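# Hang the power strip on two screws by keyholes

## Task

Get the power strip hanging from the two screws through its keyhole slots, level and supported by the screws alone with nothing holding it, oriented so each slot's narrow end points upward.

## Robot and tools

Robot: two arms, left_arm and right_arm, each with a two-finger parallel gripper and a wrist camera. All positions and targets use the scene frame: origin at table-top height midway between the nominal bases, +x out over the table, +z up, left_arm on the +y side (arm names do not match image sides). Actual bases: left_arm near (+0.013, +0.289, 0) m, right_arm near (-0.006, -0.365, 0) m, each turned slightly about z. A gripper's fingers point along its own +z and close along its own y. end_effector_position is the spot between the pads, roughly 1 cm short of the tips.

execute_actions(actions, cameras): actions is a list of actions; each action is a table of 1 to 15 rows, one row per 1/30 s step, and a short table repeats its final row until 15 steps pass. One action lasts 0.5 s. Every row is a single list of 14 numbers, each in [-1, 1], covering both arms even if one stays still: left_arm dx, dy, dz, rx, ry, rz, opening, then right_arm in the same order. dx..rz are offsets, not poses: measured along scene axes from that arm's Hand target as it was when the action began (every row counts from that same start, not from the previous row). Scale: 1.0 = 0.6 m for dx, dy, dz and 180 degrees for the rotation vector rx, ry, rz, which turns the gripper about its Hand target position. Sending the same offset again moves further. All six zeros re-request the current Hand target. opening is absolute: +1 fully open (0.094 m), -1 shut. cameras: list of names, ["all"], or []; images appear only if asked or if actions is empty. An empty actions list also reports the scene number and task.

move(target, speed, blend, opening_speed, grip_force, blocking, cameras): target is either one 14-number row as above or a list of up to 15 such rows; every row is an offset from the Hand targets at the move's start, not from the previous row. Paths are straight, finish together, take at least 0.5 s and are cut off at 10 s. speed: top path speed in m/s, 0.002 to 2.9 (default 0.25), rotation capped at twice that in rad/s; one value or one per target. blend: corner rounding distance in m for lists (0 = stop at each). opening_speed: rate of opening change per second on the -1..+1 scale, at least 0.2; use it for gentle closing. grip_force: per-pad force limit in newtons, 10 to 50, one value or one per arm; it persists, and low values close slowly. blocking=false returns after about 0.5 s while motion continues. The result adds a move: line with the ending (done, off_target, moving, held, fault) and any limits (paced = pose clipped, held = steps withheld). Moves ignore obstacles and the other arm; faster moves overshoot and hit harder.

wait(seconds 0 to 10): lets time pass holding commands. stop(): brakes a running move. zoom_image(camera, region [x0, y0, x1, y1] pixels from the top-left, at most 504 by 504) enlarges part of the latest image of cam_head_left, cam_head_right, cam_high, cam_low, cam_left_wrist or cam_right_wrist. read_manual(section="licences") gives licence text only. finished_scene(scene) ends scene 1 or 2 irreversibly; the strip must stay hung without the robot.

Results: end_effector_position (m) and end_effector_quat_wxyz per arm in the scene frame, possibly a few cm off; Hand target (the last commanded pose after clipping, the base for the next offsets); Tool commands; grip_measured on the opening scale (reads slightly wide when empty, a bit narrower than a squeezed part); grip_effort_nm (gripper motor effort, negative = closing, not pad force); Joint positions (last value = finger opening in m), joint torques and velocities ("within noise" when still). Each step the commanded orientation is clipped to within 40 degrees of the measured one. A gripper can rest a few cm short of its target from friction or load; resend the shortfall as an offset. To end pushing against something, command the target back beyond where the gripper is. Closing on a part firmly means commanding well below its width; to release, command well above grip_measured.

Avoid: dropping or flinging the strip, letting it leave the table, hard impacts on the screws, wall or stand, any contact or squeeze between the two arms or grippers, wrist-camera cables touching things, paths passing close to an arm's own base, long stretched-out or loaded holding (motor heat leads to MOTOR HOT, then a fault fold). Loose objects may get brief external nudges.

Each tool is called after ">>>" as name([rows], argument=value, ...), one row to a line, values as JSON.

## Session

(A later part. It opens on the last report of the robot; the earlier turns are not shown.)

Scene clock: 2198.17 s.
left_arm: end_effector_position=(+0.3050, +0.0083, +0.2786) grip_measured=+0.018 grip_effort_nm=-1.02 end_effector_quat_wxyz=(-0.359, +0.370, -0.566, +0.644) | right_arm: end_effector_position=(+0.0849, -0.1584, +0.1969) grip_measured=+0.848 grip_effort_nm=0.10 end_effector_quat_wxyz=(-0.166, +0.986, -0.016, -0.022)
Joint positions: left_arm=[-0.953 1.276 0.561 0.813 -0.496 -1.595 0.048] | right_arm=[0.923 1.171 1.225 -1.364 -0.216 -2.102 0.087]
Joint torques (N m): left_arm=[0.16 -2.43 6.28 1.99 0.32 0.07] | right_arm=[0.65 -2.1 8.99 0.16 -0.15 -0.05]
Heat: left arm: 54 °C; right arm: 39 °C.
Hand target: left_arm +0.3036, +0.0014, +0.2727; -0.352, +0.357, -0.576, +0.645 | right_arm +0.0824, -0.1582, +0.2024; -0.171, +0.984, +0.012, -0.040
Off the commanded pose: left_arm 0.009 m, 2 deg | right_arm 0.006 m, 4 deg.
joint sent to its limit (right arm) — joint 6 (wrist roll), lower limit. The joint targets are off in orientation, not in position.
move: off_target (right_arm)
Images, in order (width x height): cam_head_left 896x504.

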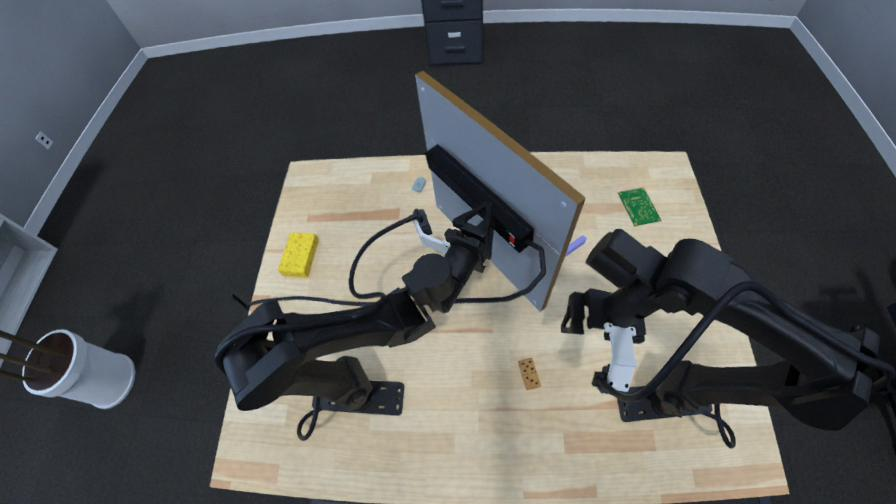

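>>> move(target=[-0.0062, 0.0078, 0, 0, 0, 0.0, -0.4, 0,0,0,0,0,0,0.85], speed=0.03)

>>> move(target=[-0.004, 0.005, 0, 0.0, 0.0, 0.0, -0.4, 0,0,0,0,0,0,0.85], speed=0.03, cameras=["cam_head_left"])

>>> zoom_image(camera="cam_head_left", region=[410, 120, 540, 260])

Scene clock: 2205.23 s.
left_arm: end_effector_position=(+0.3037, +0.0072, +0.2705) grip_measured=+0.018 grip_effort_nm=-1.02 end_effector_quat_wxyz=(-0.357, +0.365, -0.578, +0.637) | right_arm: end_effector_position=(+0.0849, -0.1584, +0.1969) grip_measured=+0.848 grip_effort_nm=0.10 end_effector_quat_wxyz=(-0.166, +0.986, -0.016, -0.022)
Joint positions: left_arm=[-0.953 1.276 0.55 0.799 -0.483 -1.59 0.048] | right_arm=[0.923 1.171 1.225 -1.364 -0.216 -2.102 0.087]
Joint torques (N m): left_arm=[-0.18 -4.11 5.63 2.06 0.2 0.03] | right_arm=[0.64 -2.09 9.01 0.16 -0.15 -0.05]
Heat: left arm: 53 °C; right arm: 39 °C.
Hand target: left_arm +0.2999, +0.0061, +0.2728; -0.352, +0.357, -0.576, +0.645 | right_arm +0.0824, -0.1582, +0.2024; -0.171, +0.984, +0.012, -0.040
Off the commanded pose: left_arm 0.005 m, 1 deg | right_arm 0.006 m, 4 deg.
joint sent to its limit (right arm) — joint 6 (wrist roll), lower limit. The joint targets are off in orientation, not in position.
move: off_target (right_arm)

Scene clock: 2205.93 s.
left_arm: end_effector_position=(+0.3032, +0.0079, +0.2682) grip_measured=+0.018 grip_effort_nm=-1.02 end_effector_quat_wxyz=(+0.360, -0.362, +0.581, -0.634) | right_arm: end_effector_position=(+0.0849, -0.1584, +0.1969) grip_measured=+0.848 grip_effort_nm=0.10 end_effector_quat_wxyz=(-0.166, +0.986, -0.016, -0.022)
Joint positions: left_arm=[-0.953 1.276 0.543 0.803 -0.483 -1.578 0.048] | right_arm=[0.923 1.171 1.225 -1.364 -0.216 -2.102 0.087]
Joint torques (N m): left_arm=[-0.17 -5.44 5.31 1.93 0.19 -0.05] | right_arm=[0.65 -2.09 8.99 0.16 -0.15 -0.05]
Heat: left arm: 53 °C; right arm: 39 °C.
Hand target: left_arm +0.2975, +0.0091, +0.2729; +0.352, -0.357, +0.576, -0.646 | right_arm +0.0824, -0.1582, +0.2024; -0.171, +0.984, +0.012, -0.040
Off the commanded pose: left_arm 0.007 m, 2 deg | right_arm 0.006 m, 4 deg.
joint sent to its limit (right arm) — joint 6 (wrist roll), lower limit. The joint targets are off in orientation, not in position.
move: off_target (right_arm)
Images, in order (width x height): cam_head_left 896x504.

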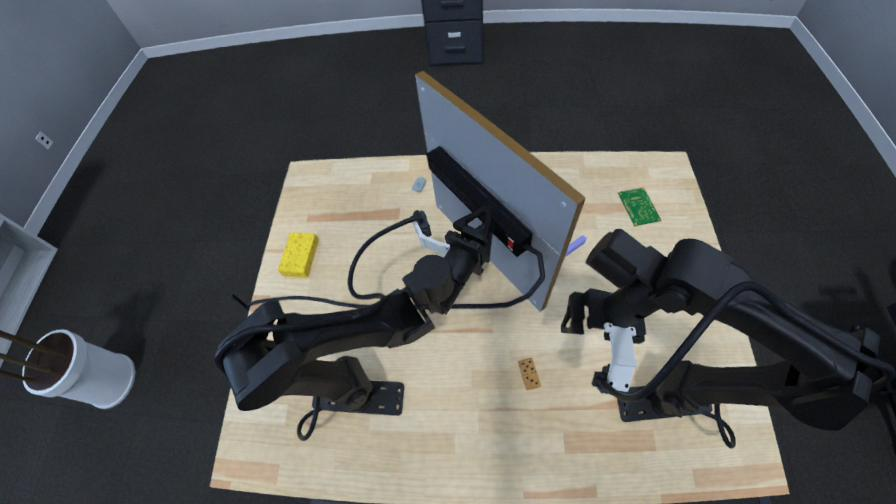

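Scaled by 3.600 from the camera's 896x504 image, which has a finer 1280x720 frame.

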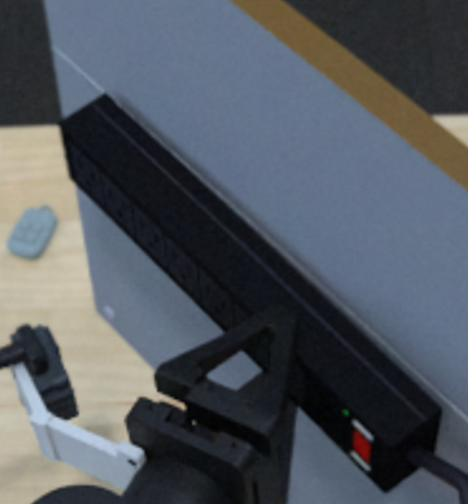

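>>> move(target=[-0.0104, 0.013, 0, 0, 0, 0.0, -0.4, 0,0,0,0,0,0,0.85], speed=0.03, cameras=["cam_head_left"])

>>> zoom_image(camera="cam_head_left", region=[410, 120, 540, 260])

Scene clock: 2213.63 s.
left_arm: end_effector_position=(+0.2965, +0.0140, +0.2535) grip_measured=+0.018 grip_effort_nm=-1.02 end_effector_quat_wxyz=(+0.353, -0.361, +0.600, -0.620) | right_arm: end_effector_position=(+0.0849, -0.1584, +0.1969) grip_measured=+0.848 grip_effort_nm=0.10 end_effector_quat_wxyz=(-0.166, +0.986, -0.016, -0.022)
Joint positions: left_arm=[-0.953 1.233 0.502 0.751 -0.469 -1.585 0.048] | right_arm=[0.923 1.171 1.225 -1.364 -0.216 -2.102 0.087]
Joint torques (N m): left_arm=[-0.42 -5.5 6.06 2.35 0.01 0] | right_arm=[0.66 -2.07 8.99 0.16 -0.15 -0.05]
Heat: left arm: 53 °C; right arm: 39 °C.
Hand target: left_arm +0.2913, +0.0169, +0.2726; +0.352, -0.357, +0.576, -0.645 | right_arm +0.0824, -0.1582, +0.2024; -0.171, +0.984, +0.012, -0.040
Off the commanded pose: left_arm 0.020 m, 4 deg | right_arm 0.006 m, 4 deg.
joint sent to its limit (right arm) — joint 6 (wrist roll), lower limit. The joint targets are off in orientation, not in position.
move: off_target (left_arm, right_arm)
Images, in order (width x height): cam_head_left 896x504.

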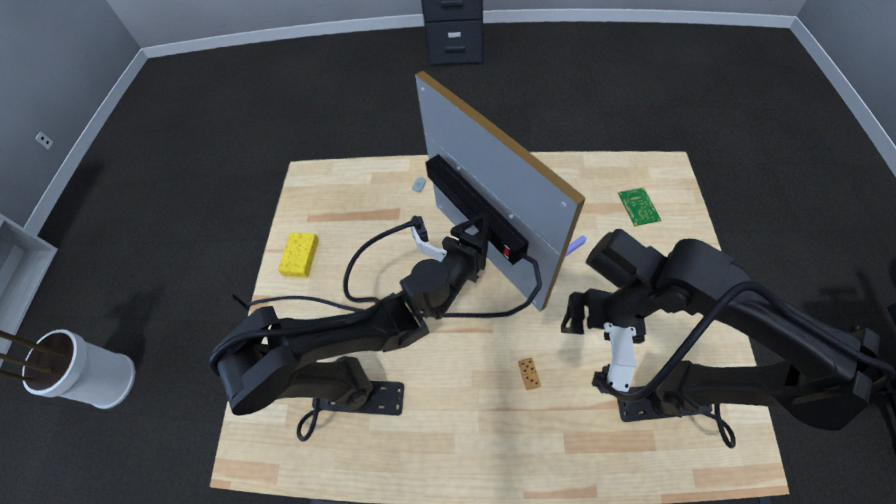

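Scaled by 3.600 from the camera's 896x504 image, which has a finer 1280x720 frame.

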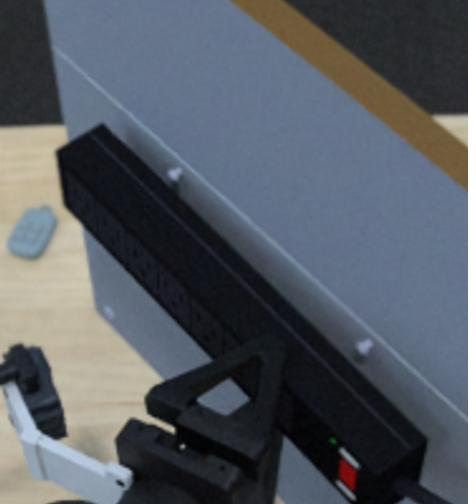

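>>> move([
  [0,0,0.03,0,0,0,-0.4, 0.03,-0.07,0.213,0,0,-0.79,0.85],
  [0,0,0.06,0,0,0,-0.4, 0.188,0.055,0.238,0.484,0.283,-0.533,0.85],
], speed=0.4, blend=[0.03, 0], cameras=["cam_head_left", "cam_right_wrist", "cam_high"])

Scene clock: 2270.77 s.
left_arm: end_effector_position=(+0.2924, +0.0196, +0.2617) grip_measured=+0.018 grip_effort_nm=-1.02 end_effector_quat_wxyz=(+0.352, -0.362, +0.621, -0.600) | right_arm: end_effector_position=(+0.1934, -0.1252, +0.3414) grip_measured=+0.848 grip_effort_nm=0.09 end_effector_quat_wxyz=(+0.659, -0.242, +0.674, +0.230)
Joint positions: left_arm=[-0.953 1.15 0.548 0.564 -0.468 -1.585 0.048] | right_arm=[1.066 0.726 0.702 -0.004 0.441 0.002 0.087]
Joint torques (N m): left_arm=[-0.49 -5.14 11.7 2.33 -0.01 0] | right_arm=[-0.59 -0.32 7.01 1.8 -0.03 -0.04]
Heat: left arm: 53 °C; right arm: 39 °C.
Hand target: left_arm +0.2913, +0.0169, +0.3086; +0.352, -0.357, +0.576, -0.645 | right_arm +0.1953, -0.1253, +0.3451; +0.667, -0.237, +0.667, +0.234
Off the commanded pose: left_arm 0.047 m, 7 deg | right_arm 0.004 m, 1 deg.
move: off_target (left_arm)
camera_calibration:
cam_right_wrist: T_world_to_cam=[[0.663955, -0.747516, -0.0195671, -0.211165], [-0.448647, -0.377288, -0.810167, 0.357674], [0.59823, 0.546693, -0.585873, 0.258502], [0, 0, 0, 1]] pos_world=[0.146029, -0.164225, 0.437093]
Images, in order (width x height): cam_head_left 896x504, cam_high 896x504, cam_right_wrist 672x504.

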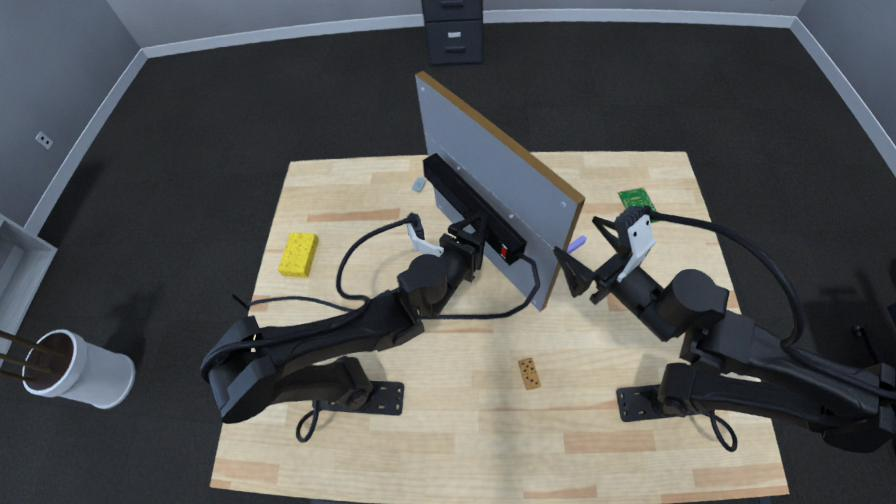

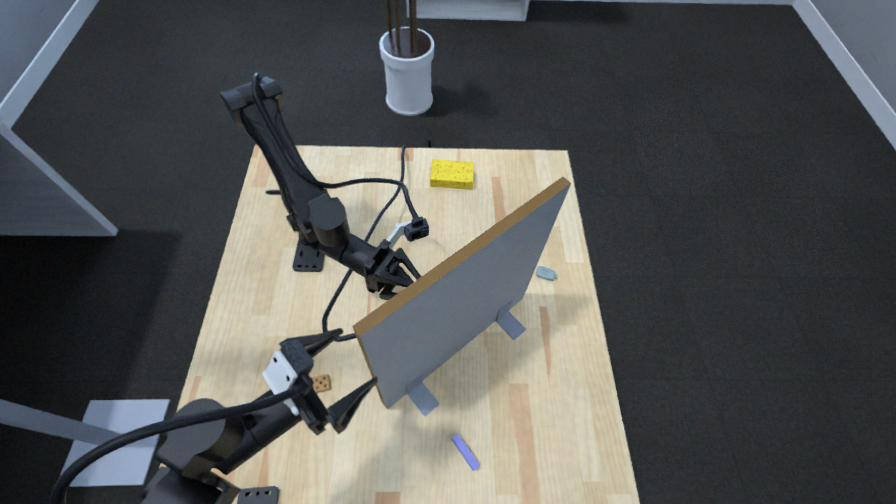

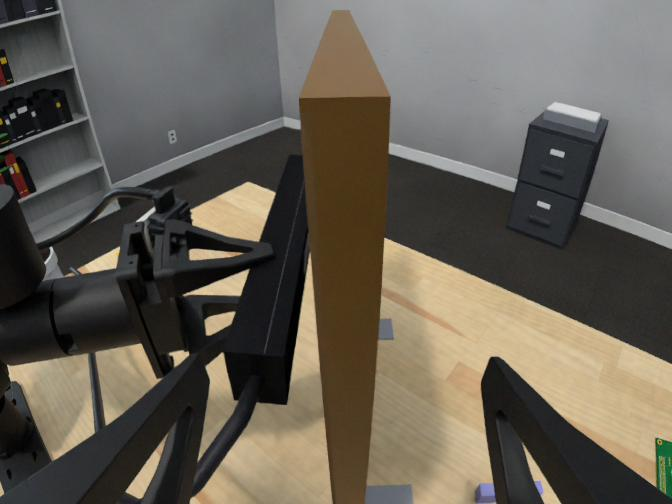

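>>> move(target=[0,0,0.0,0,0,0,-0.4, -0.065,0.065,0.02,0,0,-0.06,0.85], speed=0.2, cameras=["cam_head_left", "cam_right_wrist"])

Scene clock: 2278.27 s.
left_arm: end_effector_position=(+0.2924, +0.0196, +0.2617) grip_measured=+0.018 grip_effort_nm=-1.02 end_effector_quat_wxyz=(+0.352, -0.362, +0.621, -0.600) | right_arm: end_effector_position=(+0.1560, -0.0869, +0.3403) grip_measured=+0.848 grip_effort_nm=0.09 end_effector_quat_wxyz=(+0.679, -0.195, +0.691, +0.154)
Joint positions: left_arm=[-0.953 1.15 0.548 0.564 -0.468 -1.585 0.048] | right_arm=[1.49 0.966 0.784 0.119 1.048 0.002 0.087]
Joint torques (N m): left_arm=[-0.42 -5.18 11.63 2.35 -0.02 0.01] | right_arm=[0.31 -1.57 10.33 1.51 0.16 0.01]
Heat: left arm: 52 °C; right arm: 38 °C.
Hand target: left_arm +0.2913, +0.0169, +0.3086; +0.352, -0.357, +0.576, -0.645 | right_arm +0.1562, -0.0863, +0.3572; +0.686, -0.173, +0.686, +0.170
Off the commanded pose: left_arm 0.047 m, 7 deg | right_arm 0.017 m, 3 deg.
move: off_target (left_arm, right_arm)
camera_calibration:
cam_right_wrist: T_world_to_cam=[[0.517186, -0.855551, 0.0234818, -0.158751], [-0.497319, -0.322736, -0.805304, 0.365173], [0.696557, 0.404814, -0.592396, 0.233891], [0, 0, 0, 1]] pos_world=[0.100793, -0.112648, 0.436359]
Images, in order (width x height): cam_head_left 896x504, cam_right_wrist 672x504.

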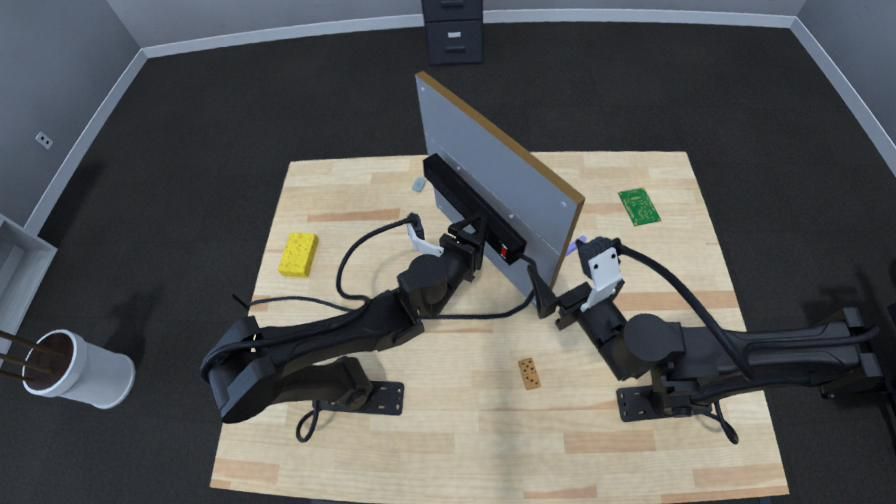

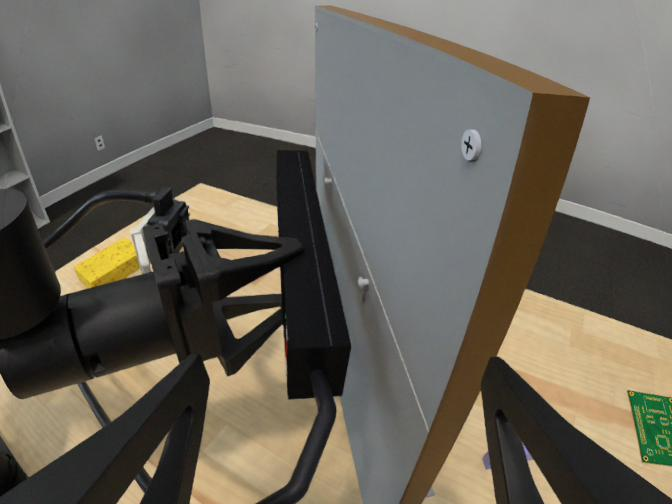

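>>> zoom_image(camera="cam_right_wrist", region=[240, 130, 440, 430])

Scaled by 1.680 from the camera's 672x504 image, which has a finer 960x720 frame.

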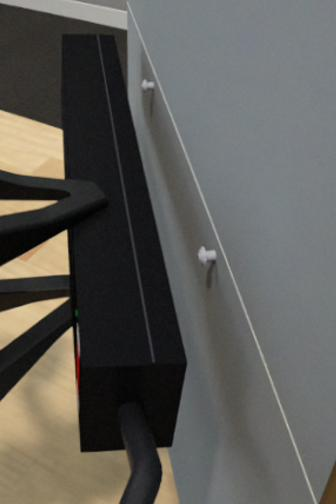

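>>> move(target=[0.0,0.0,0.06,-0.004,-0.0035,0,-0.4, 0,0,0,0,0,0,0.85], speed=0.1, cameras=["cam_head_left", "cam_right_wrist"])

>>> zoom_image(camera="cam_right_wrist", region=[240, 130, 440, 430])

Scene clock: 2317.37 s.
left_arm: end_effector_position=(+0.2938, +0.0173, +0.2992) grip_measured=+0.018 grip_effort_nm=-1.02 end_effector_quat_wxyz=(+0.352, -0.361, +0.614, -0.607) | right_arm: end_effector_position=(+0.1560, -0.0869, +0.3405) grip_measured=+0.848 grip_effort_nm=0.09 end_effector_quat_wxyz=(+0.679, -0.195, +0.691, +0.154)
Joint positions: left_arm=[-0.953 1.115 0.665 0.432 -0.467 -1.585 0.048] | right_arm=[1.49 0.966 0.784 0.12 1.049 0.001 0.087]
Joint torques (N m): left_arm=[-0.54 -4.66 11.67 2.41 -0.06 0.04] | right_arm=[0.31 -1.52 10.33 1.51 0.16 0.01]
Heat: left arm: 51 °C; right arm: 39 °C.
Hand target: left_arm +0.2913, +0.0168, +0.3446; +0.353, -0.356, +0.570, -0.651 | right_arm +0.1562, -0.0862, +0.3572; +0.686, -0.173, +0.686, +0.170
Off the commanded pose: left_arm 0.046 m, 7 deg | right_arm 0.017 m, 3 deg.
move: off_target (left_arm, right_arm)
camera_calibration:
cam_right_wrist: T_world_to_cam=[[0.51685, -0.855758, 0.0233213, -0.158759], [-0.497086, -0.32218, -0.805671, 0.365421], [0.696973, 0.404819, -0.591904, 0.233735], [0, 0, 0, 1]] pos_world=[0.100793, -0.112748, 0.43646]
Images, in order (width x height): cam_head_left 896x504, cam_right_wrist 672x504.

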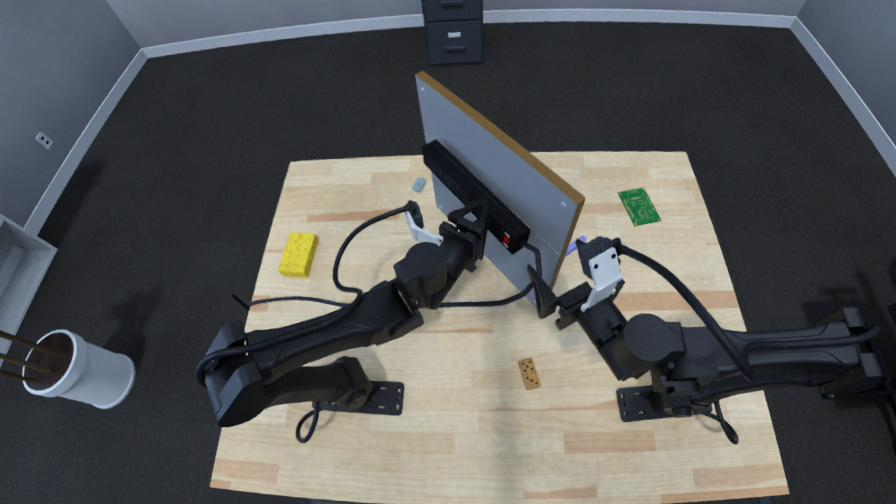

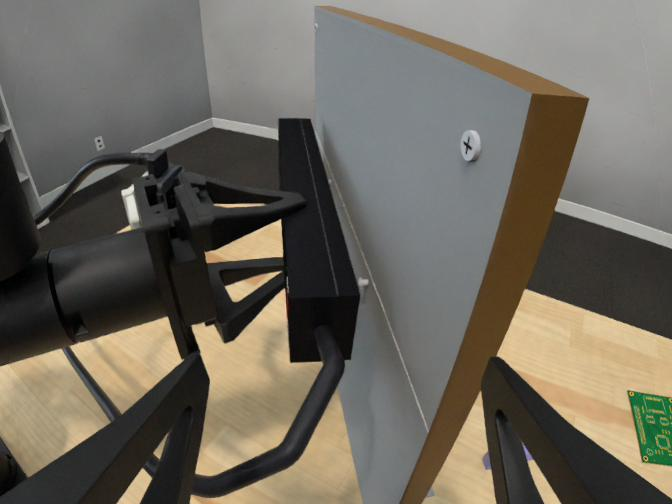

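Scaled by 1.680 from the camera's 672x504 image, which has a finer 960x720 frame.

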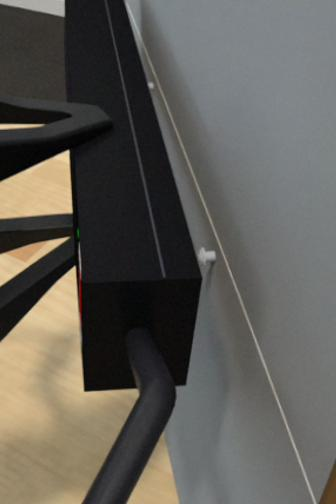

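>>> move([
  [0.0,0.0,-0.06,-0.004,-0.0035,0,-0.4, 0,0,0,0,0,0,0.85],
  [0.0125,-0.0156,-0.06,-0.004,-0.0035,0,-0.4, 0,0,0,0,0,0,0.85],
], speed=0.06, cameras=["cam_head_left", "cam_right_wrist"])

>>> zoom_image(camera="cam_right_wrist", region=[240, 130, 440, 430])

>>> zoom_image(camera="cam_head_left", region=[410, 120, 540, 260])

Scene clock: 2335.00 s.
left_arm: end_effector_position=(+0.2984, +0.0099, +0.2777) grip_measured=+0.018 grip_effort_nm=-1.02 end_effector_quat_wxyz=(+0.352, -0.360, +0.601, -0.621) | right_arm: end_effector_position=(+0.1560, -0.0869, +0.3405) grip_measured=+0.848 grip_effort_nm=0.09 end_effector_quat_wxyz=(+0.679, -0.195, +0.691, +0.154)
Joint positions: left_arm=[-0.953 1.198 0.587 0.632 -0.465 -1.585 0.048] | right_arm=[1.49 0.966 0.784 0.12 1.049 0.001 0.087]
Joint torques (N m): left_arm=[-0.16 -3.21 9.18 2.69 0 0.06] | right_arm=[0.32 -1.55 10.32 1.5 0.16 0.01]
Heat: left arm: 51 °C; right arm: 39 °C.
Hand target: left_arm +0.2988, +0.0075, +0.3086; +0.353, -0.355, +0.564, -0.656 | right_arm +0.1562, -0.0862, +0.3572; +0.686, -0.173, +0.686, +0.170
Off the commanded pose: left_arm 0.031 m, 6 deg | right_arm 0.017 m, 3 deg.
move: off_target (left_arm, right_arm)
camera_calibration:
cam_right_wrist: T_world_to_cam=[[0.51685, -0.855758, 0.0233213, -0.158759], [-0.497086, -0.32218, -0.805671, 0.365421], [0.696973, 0.404819, -0.591904, 0.233735], [0, 0, 0, 1]] pos_world=[0.100793, -0.112748, 0.43646]
Images, in order (width x height): cam_head_left 896x504, cam_right_wrist 672x504.

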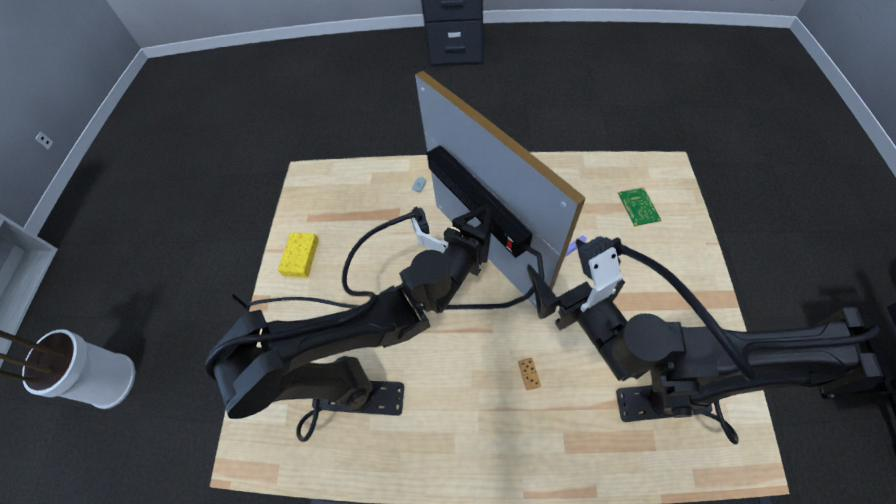

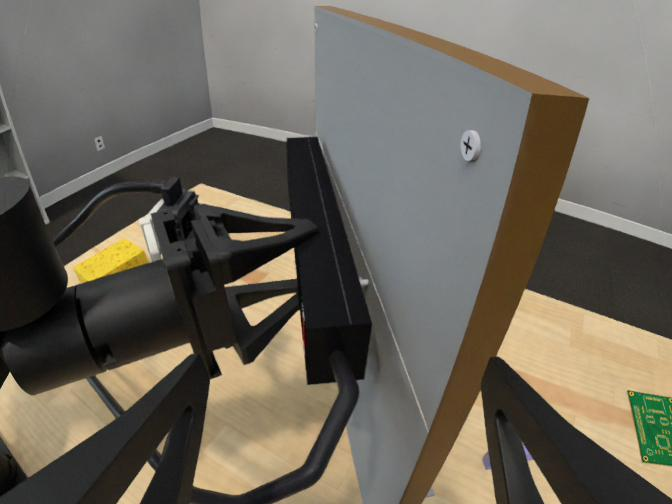

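Scaled by 1.680 from the camera's 672x504 image, which has a finer 960x720 frame.

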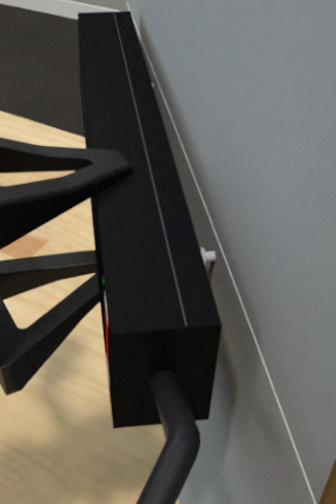

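Scaled by 3.600 from the camera's 896x504 image, which has a finer 1280x720 frame.

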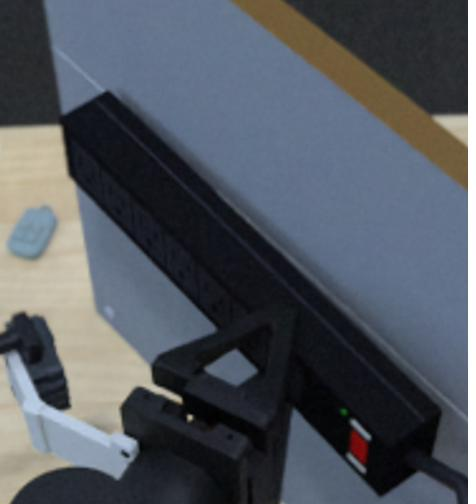

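>>> move(target=[0.0123,-0.0087,0.02,-0.002,0.0026,0.008,-0.4, 0,0,0,0,0,0,0.85], speed=0.06, cameras=["cam_head_left", "cam_right_wrist"])

>>> zoom_image(camera="cam_right_wrist", region=[240, 130, 440, 430])

>>> zoom_image(camera="cam_head_left", region=[410, 120, 540, 260])

Scene clock: 2366.70 s.
left_arm: end_effector_position=(+0.3043, +0.0084, +0.2839) grip_measured=+0.018 grip_effort_nm=-1.02 end_effector_quat_wxyz=(+0.359, -0.368, +0.596, -0.617) | right_arm: end_effector_position=(+0.1560, -0.0869, +0.3405) grip_measured=+0.848 grip_effort_nm=0.09 end_effector_quat_wxyz=(+0.679, -0.195, +0.691, +0.154)
Joint positions: left_arm=[-0.953 1.219 0.625 0.615 -0.49 -1.587 0.048] | right_arm=[1.49 0.966 0.784 0.12 1.049 0.001 0.087]
Joint torques (N m): left_arm=[-0.55 -3.47 11.99 2.36 0.04 0] | right_arm=[0.31 -1.54 10.3 1.5 0.16 0.01]
Heat: left arm: 52 °C; right arm: 39 °C.
Hand target: left_arm +0.3061, +0.0023, +0.3207; +0.358, -0.366, +0.559, -0.652 | right_arm +0.1562, -0.0862, +0.3572; +0.686, -0.173, +0.686, +0.170
Off the commanded pose: left_arm 0.037 m, 6 deg | right_arm 0.017 m, 3 deg.
move: off_target (left_arm, right_arm)
camera_calibration:
cam_right_wrist: T_world_to_cam=[[0.51685, -0.855758, 0.0233213, -0.158759], [-0.497086, -0.32218, -0.805671, 0.365421], [0.696973, 0.404819, -0.591904, 0.233735], [0, 0, 0, 1]] pos_world=[0.100793, -0.112748, 0.43646]
Images, in order (width x height): cam_head_left 896x504, cam_right_wrist 672x504.

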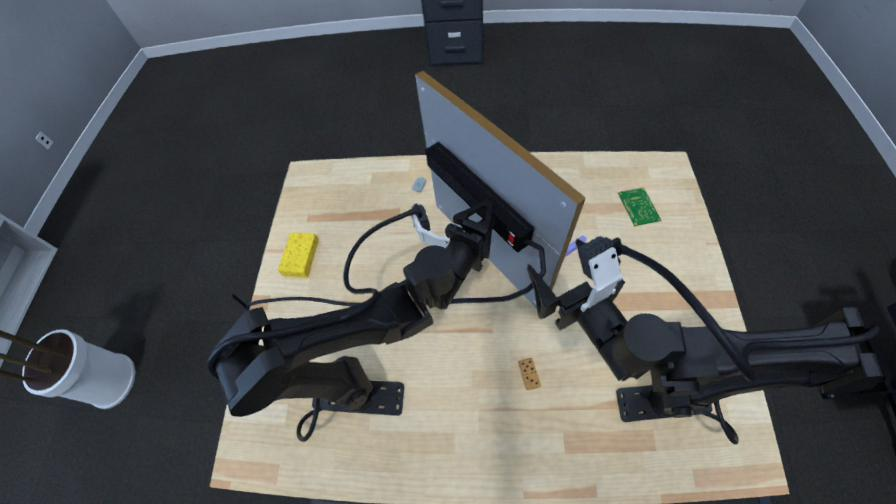

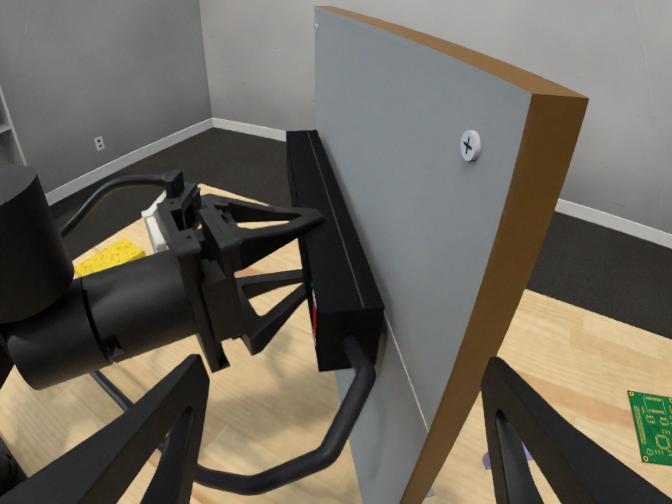

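Scaled by 1.680 from the camera's 672x504 image, which has a finer 960x720 frame.

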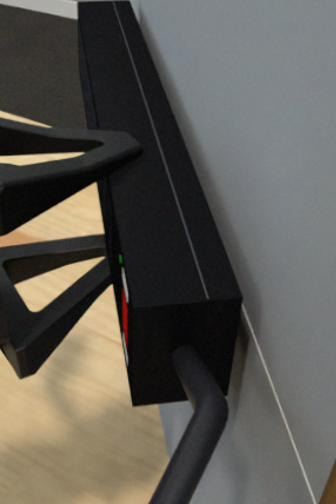

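Scaled by 3.600 from the camera's 896x504 image, which has a finer 1280x720 frame.

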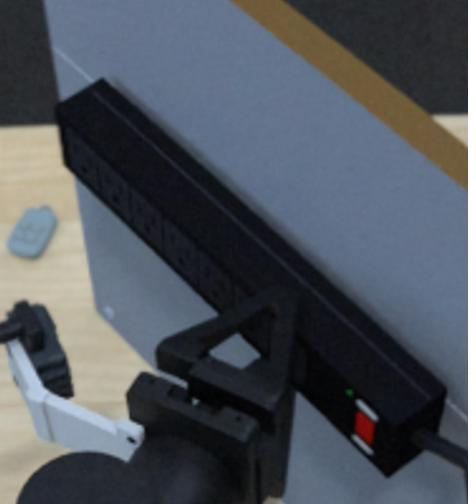

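>>> move([
  [-0.0095,0.0044,-0.01,0,0,0.0,-0.4, 0,0,0,0,0,0,0.85],
  [-0.0095,0.0044,-0.035,0,0,0.0,-0.4, 0,0,0,0,0,0,0.85],
], speed=0.04, cameras=["cam_head_left", "cam_right_wrist"])

>>> zoom_image(camera="cam_right_wrist", region=[240, 130, 440, 430])

>>> zoom_image(camera="cam_head_left", region=[410, 120, 540, 260])

Scene clock: 2380.27 s.
left_arm: end_effector_position=(+0.3043, +0.0075, +0.2853) grip_measured=+0.018 grip_effort_nm=-1.02 end_effector_quat_wxyz=(+0.362, -0.370, +0.584, -0.626) | right_arm: end_effector_position=(+0.1560, -0.0869, +0.3405) grip_measured=+0.848 grip_effort_nm=0.09 end_effector_quat_wxyz=(+0.679, -0.195, +0.691, +0.154)
Joint positions: left_arm=[-0.959 1.237 0.612 0.676 -0.504 -1.587 0.048] | right_arm=[1.49 0.966 0.784 0.12 1.049 0.001 0.087]
Joint torques (N m): left_arm=[-0.83 -3.28 6.54 2.61 0 0] | right_arm=[0.31 -1.55 10.33 1.5 0.16 0.01]
Heat: left arm: 52 °C; right arm: 39 °C.
Hand target: left_arm +0.3005, +0.0050, +0.2998; +0.358, -0.366, +0.559, -0.652 | right_arm +0.1562, -0.0862, +0.3572; +0.686, -0.173, +0.686, +0.170
Off the commanded pose: left_arm 0.015 m, 4 deg | right_arm 0.017 m, 3 deg.
move: off_target (left_arm, right_arm)
camera_calibration:
cam_right_wrist: T_world_to_cam=[[0.51685, -0.855758, 0.0233213, -0.158759], [-0.497086, -0.32218, -0.805671, 0.365421], [0.696973, 0.404819, -0.591904, 0.233735], [0, 0, 0, 1]] pos_world=[0.100793, -0.112748, 0.43646]
Images, in order (width x height): cam_head_left 896x504, cam_right_wrist 672x504.

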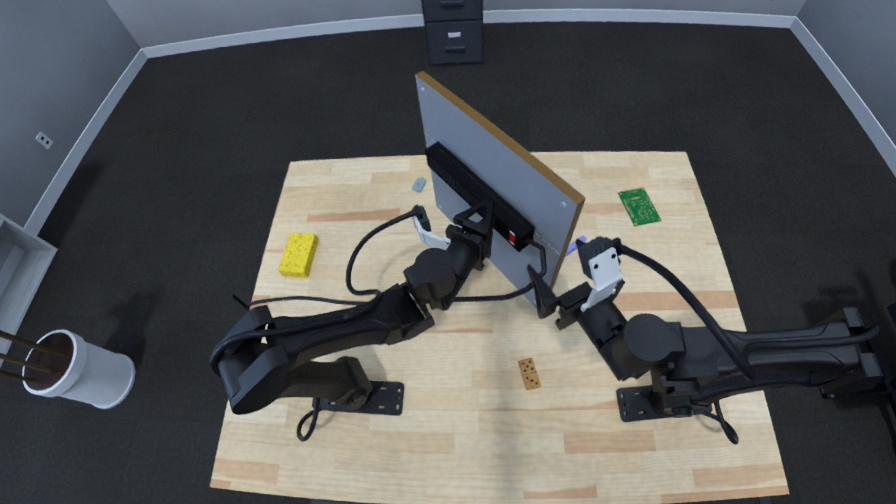

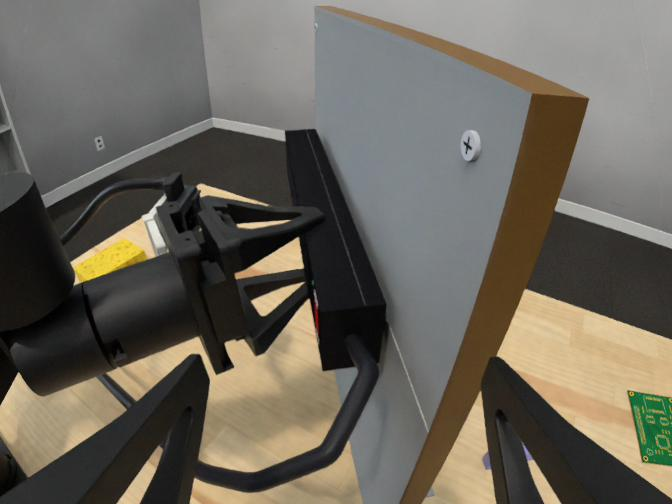

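Scaled by 1.680 from the camera's 672x504 image, which has a finer 960x720 frame.

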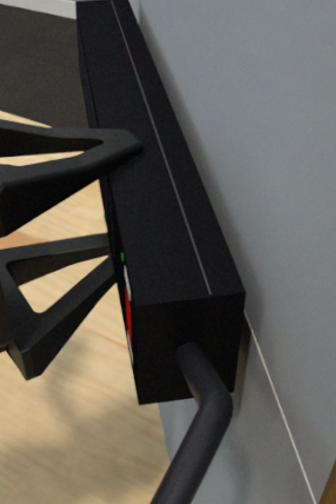

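Scaled by 3.600 from the camera's 896x504 image, which has a finer 1280x720 frame.

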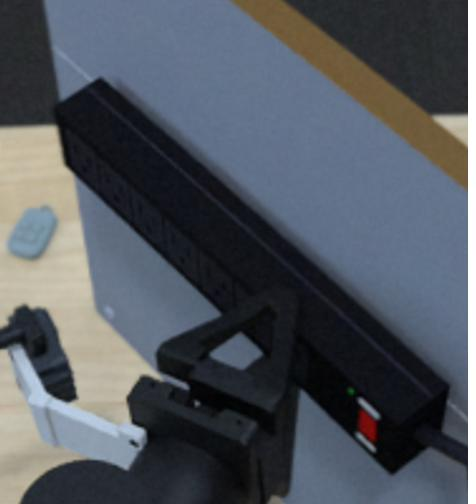

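>>> move([
  [-0.009,0.002,-0.006,0,0,0.0,-0.4, 0,0,0,0,0,0,0.85],
  [-0.009,0.002,-0.013,0.004,0.0035,0.0,-0.4, 0,0,0,0,0,0,0.85],
], speed=0.04, cameras=["cam_head_left", "cam_right_wrist"])

>>> zoom_image(camera="cam_right_wrist", region=[240, 130, 440, 430])

>>> zoom_image(camera="cam_head_left", region=[410, 120, 540, 260])

Scene clock: 2387.93 s.
left_arm: end_effector_position=(+0.2992, +0.0061, +0.2772) grip_measured=+0.018 grip_effort_nm=-1.02 end_effector_quat_wxyz=(+0.359, -0.368, +0.589, -0.623) | right_arm: end_effector_position=(+0.1560, -0.0869, +0.3405) grip_measured=+0.848 grip_effort_nm=0.09 end_effector_quat_wxyz=(+0.679, -0.195, +0.691, +0.154)
Joint positions: left_arm=[-0.977 1.237 0.589 0.688 -0.515 -1.587 0.048] | right_arm=[1.49 0.966 0.784 0.12 1.049 0.001 0.087]
Joint torques (N m): left_arm=[-0.9 -4.11 6.34 2.5 -0.06 -0.03] | right_arm=[0.31 -1.54 10.3 1.51 0.16 0.01]
Heat: left arm: 52 °C; right arm: 39 °C.
Hand target: left_arm +0.2950, +0.0061, +0.2920; +0.357, -0.367, +0.565, -0.647 | right_arm +0.1562, -0.0862, +0.3572; +0.686, -0.173, +0.686, +0.170
Off the commanded pose: left_arm 0.015 m, 4 deg | right_arm 0.017 m, 3 deg.
move: off_target (left_arm, right_arm)
camera_calibration:
cam_right_wrist: T_world_to_cam=[[0.51685, -0.855758, 0.0233213, -0.158759], [-0.497086, -0.32218, -0.805671, 0.365421], [0.696973, 0.404819, -0.591904, 0.233735], [0, 0, 0, 1]] pos_world=[0.100793, -0.112748, 0.43646]
Images, in order (width x height): cam_head_left 896x504, cam_right_wrist 672x504.

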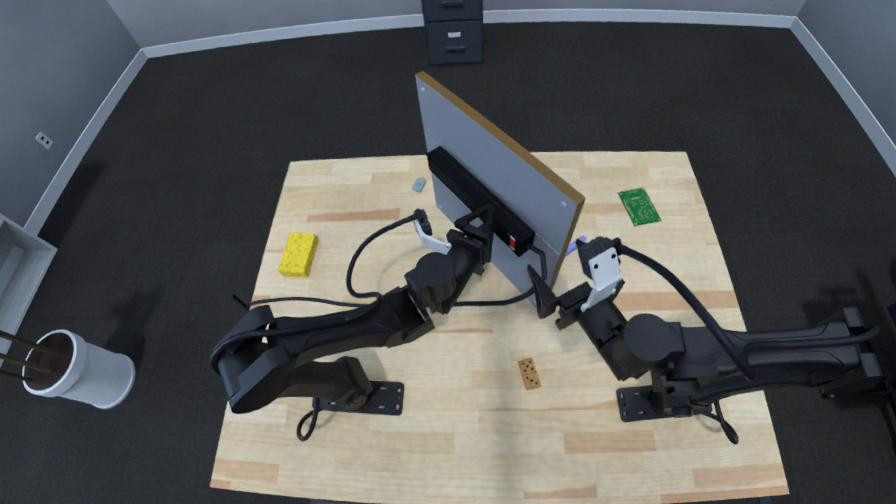

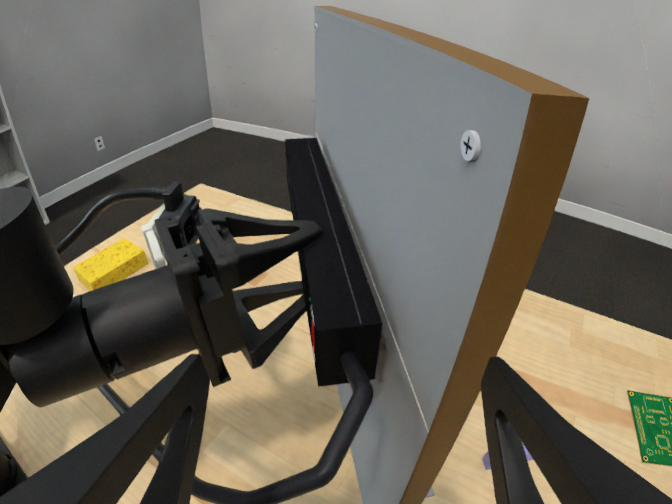

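Scaled by 1.680 from the camera's 672x504 image, which has a finer 960x720 frame.

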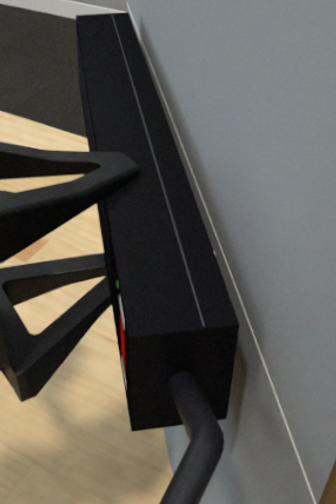

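Scaled by 3.600 from the camera's 896x504 image, which has a finer 1280x720 frame.

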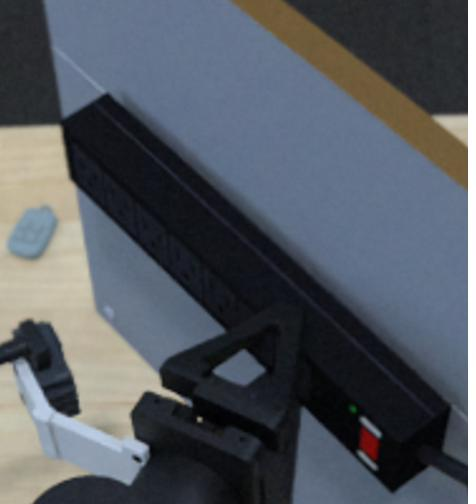

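>>> move(target=[0,0.0,0.045,-0.0015,0.002,0.0,-0.4, 0,0,0,0,0,0,0.85], speed=0.04, cameras=["cam_head_left", "cam_right_wrist"])

>>> zoom_image(camera="cam_right_wrist", region=[240, 130, 440, 430])

>>> zoom_image(camera="cam_head_left", region=[410, 120, 540, 260])

Scene clock: 2399.90 s.
left_arm: end_effector_position=(+0.2976, +0.0086, +0.2717) grip_measured=+0.018 grip_effort_nm=-1.02 end_effector_quat_wxyz=(+0.357, -0.371, +0.612, -0.600) | right_arm: end_effector_position=(+0.1560, -0.0869, +0.3405) grip_measured=+0.848 grip_effort_nm=0.09 end_effector_quat_wxyz=(+0.679, -0.195, +0.691, +0.154)
Joint positions: left_arm=[-0.977 1.204 0.611 0.565 -0.516 -1.594 0.048] | right_arm=[1.49 0.966 0.784 0.12 1.049 0.001 0.087]
Joint torques (N m): left_arm=[-0.84 -5.67 11.71 2.38 -0.1 -0.02] | right_arm=[0.32 -1.54 10.33 1.51 0.16 0.01]
Heat: left arm: 54 °C; right arm: 39 °C.
Hand target: left_arm +0.2950, +0.0061, +0.3189; +0.355, -0.370, +0.565, -0.647 | right_arm +0.1562, -0.0862, +0.3572; +0.686, -0.173, +0.686, +0.170
Off the commanded pose: left_arm 0.047 m, 8 deg | right_arm 0.017 m, 3 deg.
move: off_target (left_arm, right_arm)
camera_calibration:
cam_right_wrist: T_world_to_cam=[[0.51685, -0.855758, 0.0233213, -0.158759], [-0.497086, -0.32218, -0.805671, 0.365421], [0.696973, 0.404819, -0.591904, 0.233735], [0, 0, 0, 1]] pos_world=[0.100793, -0.112748, 0.43646]
Images, in order (width x height): cam_head_left 896x504, cam_right_wrist 672x504.

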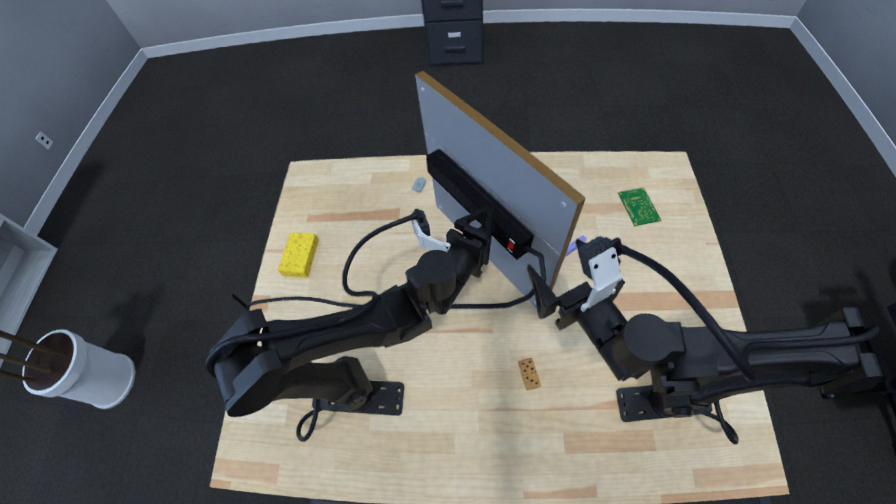

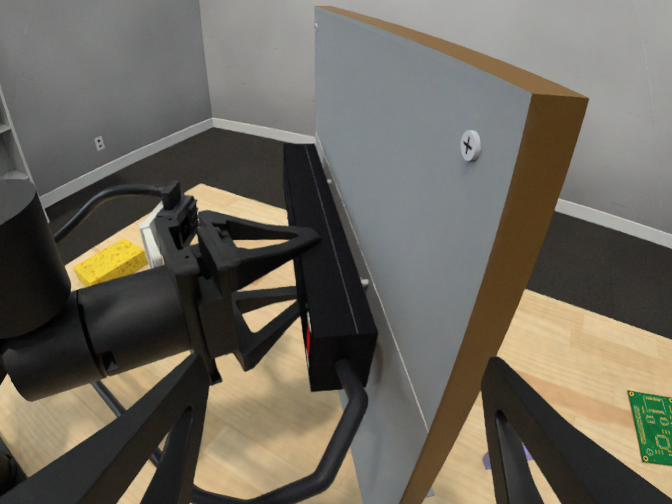

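Scaled by 1.680 from the camera's 672x504 image, which has a finer 960x720 frame.

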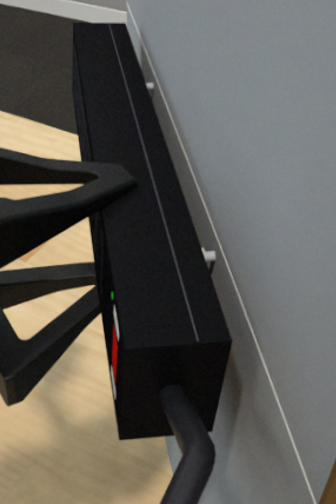

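Scaled by 3.600 from the camera's 896x504 image, which has a finer 1280x720 frame.

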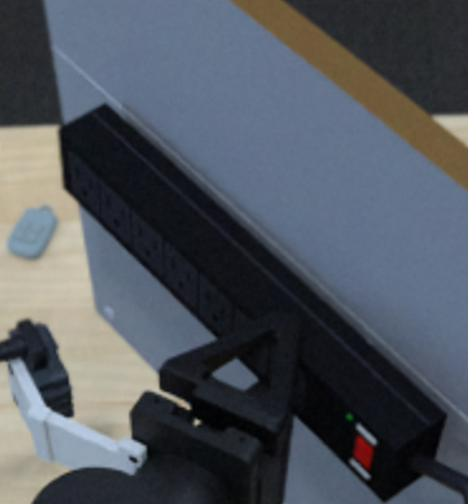

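>>> move(target=[0.002,-0.002,0.022,0,0,0.0,-0.4, 0,0,0,0,0,0,0.85], speed=0.04, cameras=["cam_head_left", "cam_right_wrist"])

>>> zoom_image(camera="cam_right_wrist", region=[240, 130, 440, 430])

>>> zoom_image(camera="cam_head_left", region=[410, 120, 540, 260])

Scene clock: 2410.33 s.
left_arm: end_effector_position=(+0.2987, +0.0070, +0.2838) grip_measured=+0.018 grip_effort_nm=-1.02 end_effector_quat_wxyz=(+0.357, -0.372, +0.612, -0.600) | right_arm: end_effector_position=(+0.1560, -0.0869, +0.3405) grip_measured=+0.848 grip_effort_nm=0.09 end_effector_quat_wxyz=(+0.679, -0.195, +0.691, +0.154)
Joint positions: left_arm=[-0.977 1.193 0.658 0.505 -0.516 -1.595 0.048] | right_arm=[1.49 0.966 0.784 0.12 1.049 0.001 0.087]
Joint torques (N m): left_arm=[-0.85 -5.5 12.05 2.37 -0.08 -0.04] | right_arm=[0.31 -1.52 10.33 1.51 0.16 0.01]
Heat: left arm: 53 °C; right arm: 39 °C.
Hand target: left_arm +0.2962, +0.0049, +0.3321; +0.355, -0.370, +0.565, -0.647 | right_arm +0.1562, -0.0862, +0.3572; +0.686, -0.173, +0.686, +0.170
Off the commanded pose: left_arm 0.048 m, 8 deg | right_arm 0.017 m, 3 deg.
move: off_target (left_arm, right_arm)
camera_calibration:
cam_right_wrist: T_world_to_cam=[[0.51685, -0.855758, 0.0233213, -0.158759], [-0.497086, -0.32218, -0.805671, 0.365421], [0.696973, 0.404819, -0.591904, 0.233735], [0, 0, 0, 1]] pos_world=[0.100793, -0.112748, 0.43646]
Images, in order (width x height): cam_head_left 896x504, cam_right_wrist 672x504.

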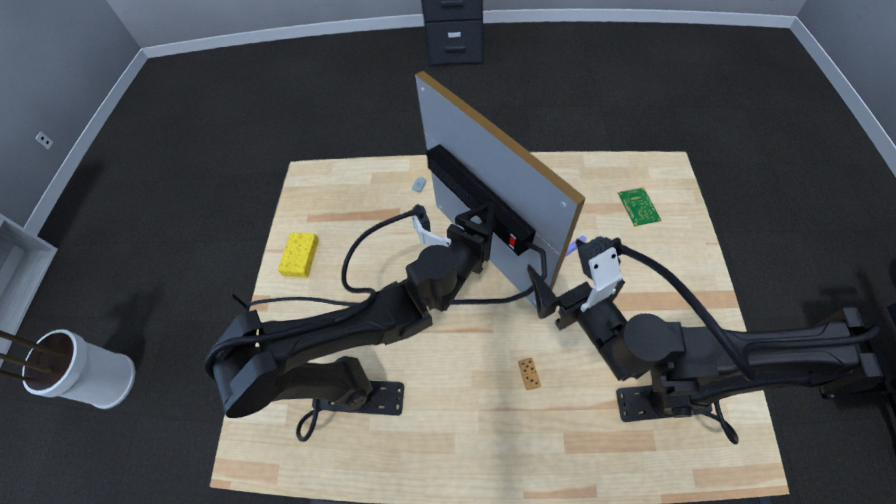

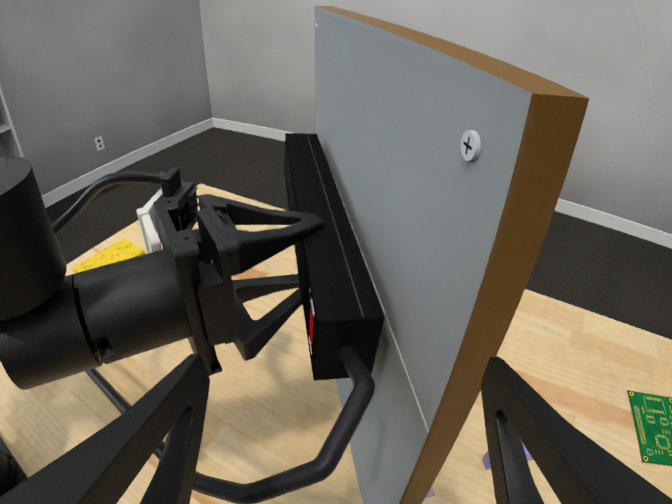

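Scaled by 1.680 from the camera's 672x504 image, which has a finer 960x720 frame.

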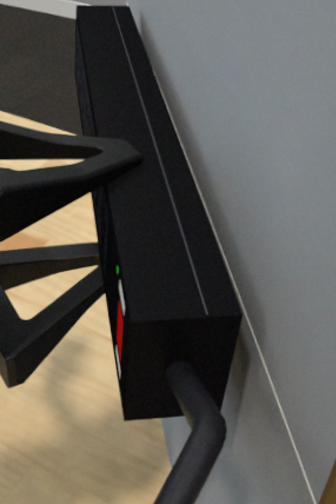

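Scaled by 3.600 from the camera's 896x504 image, which has a finer 1280x720 frame.

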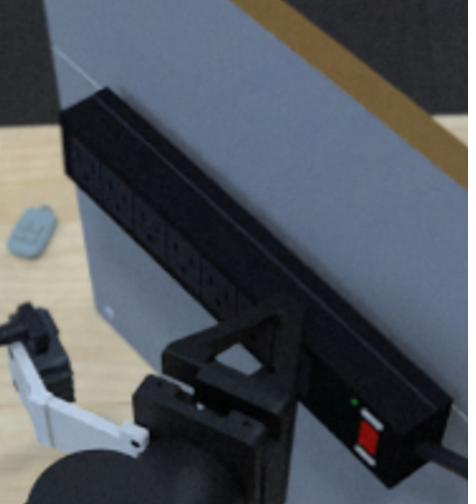

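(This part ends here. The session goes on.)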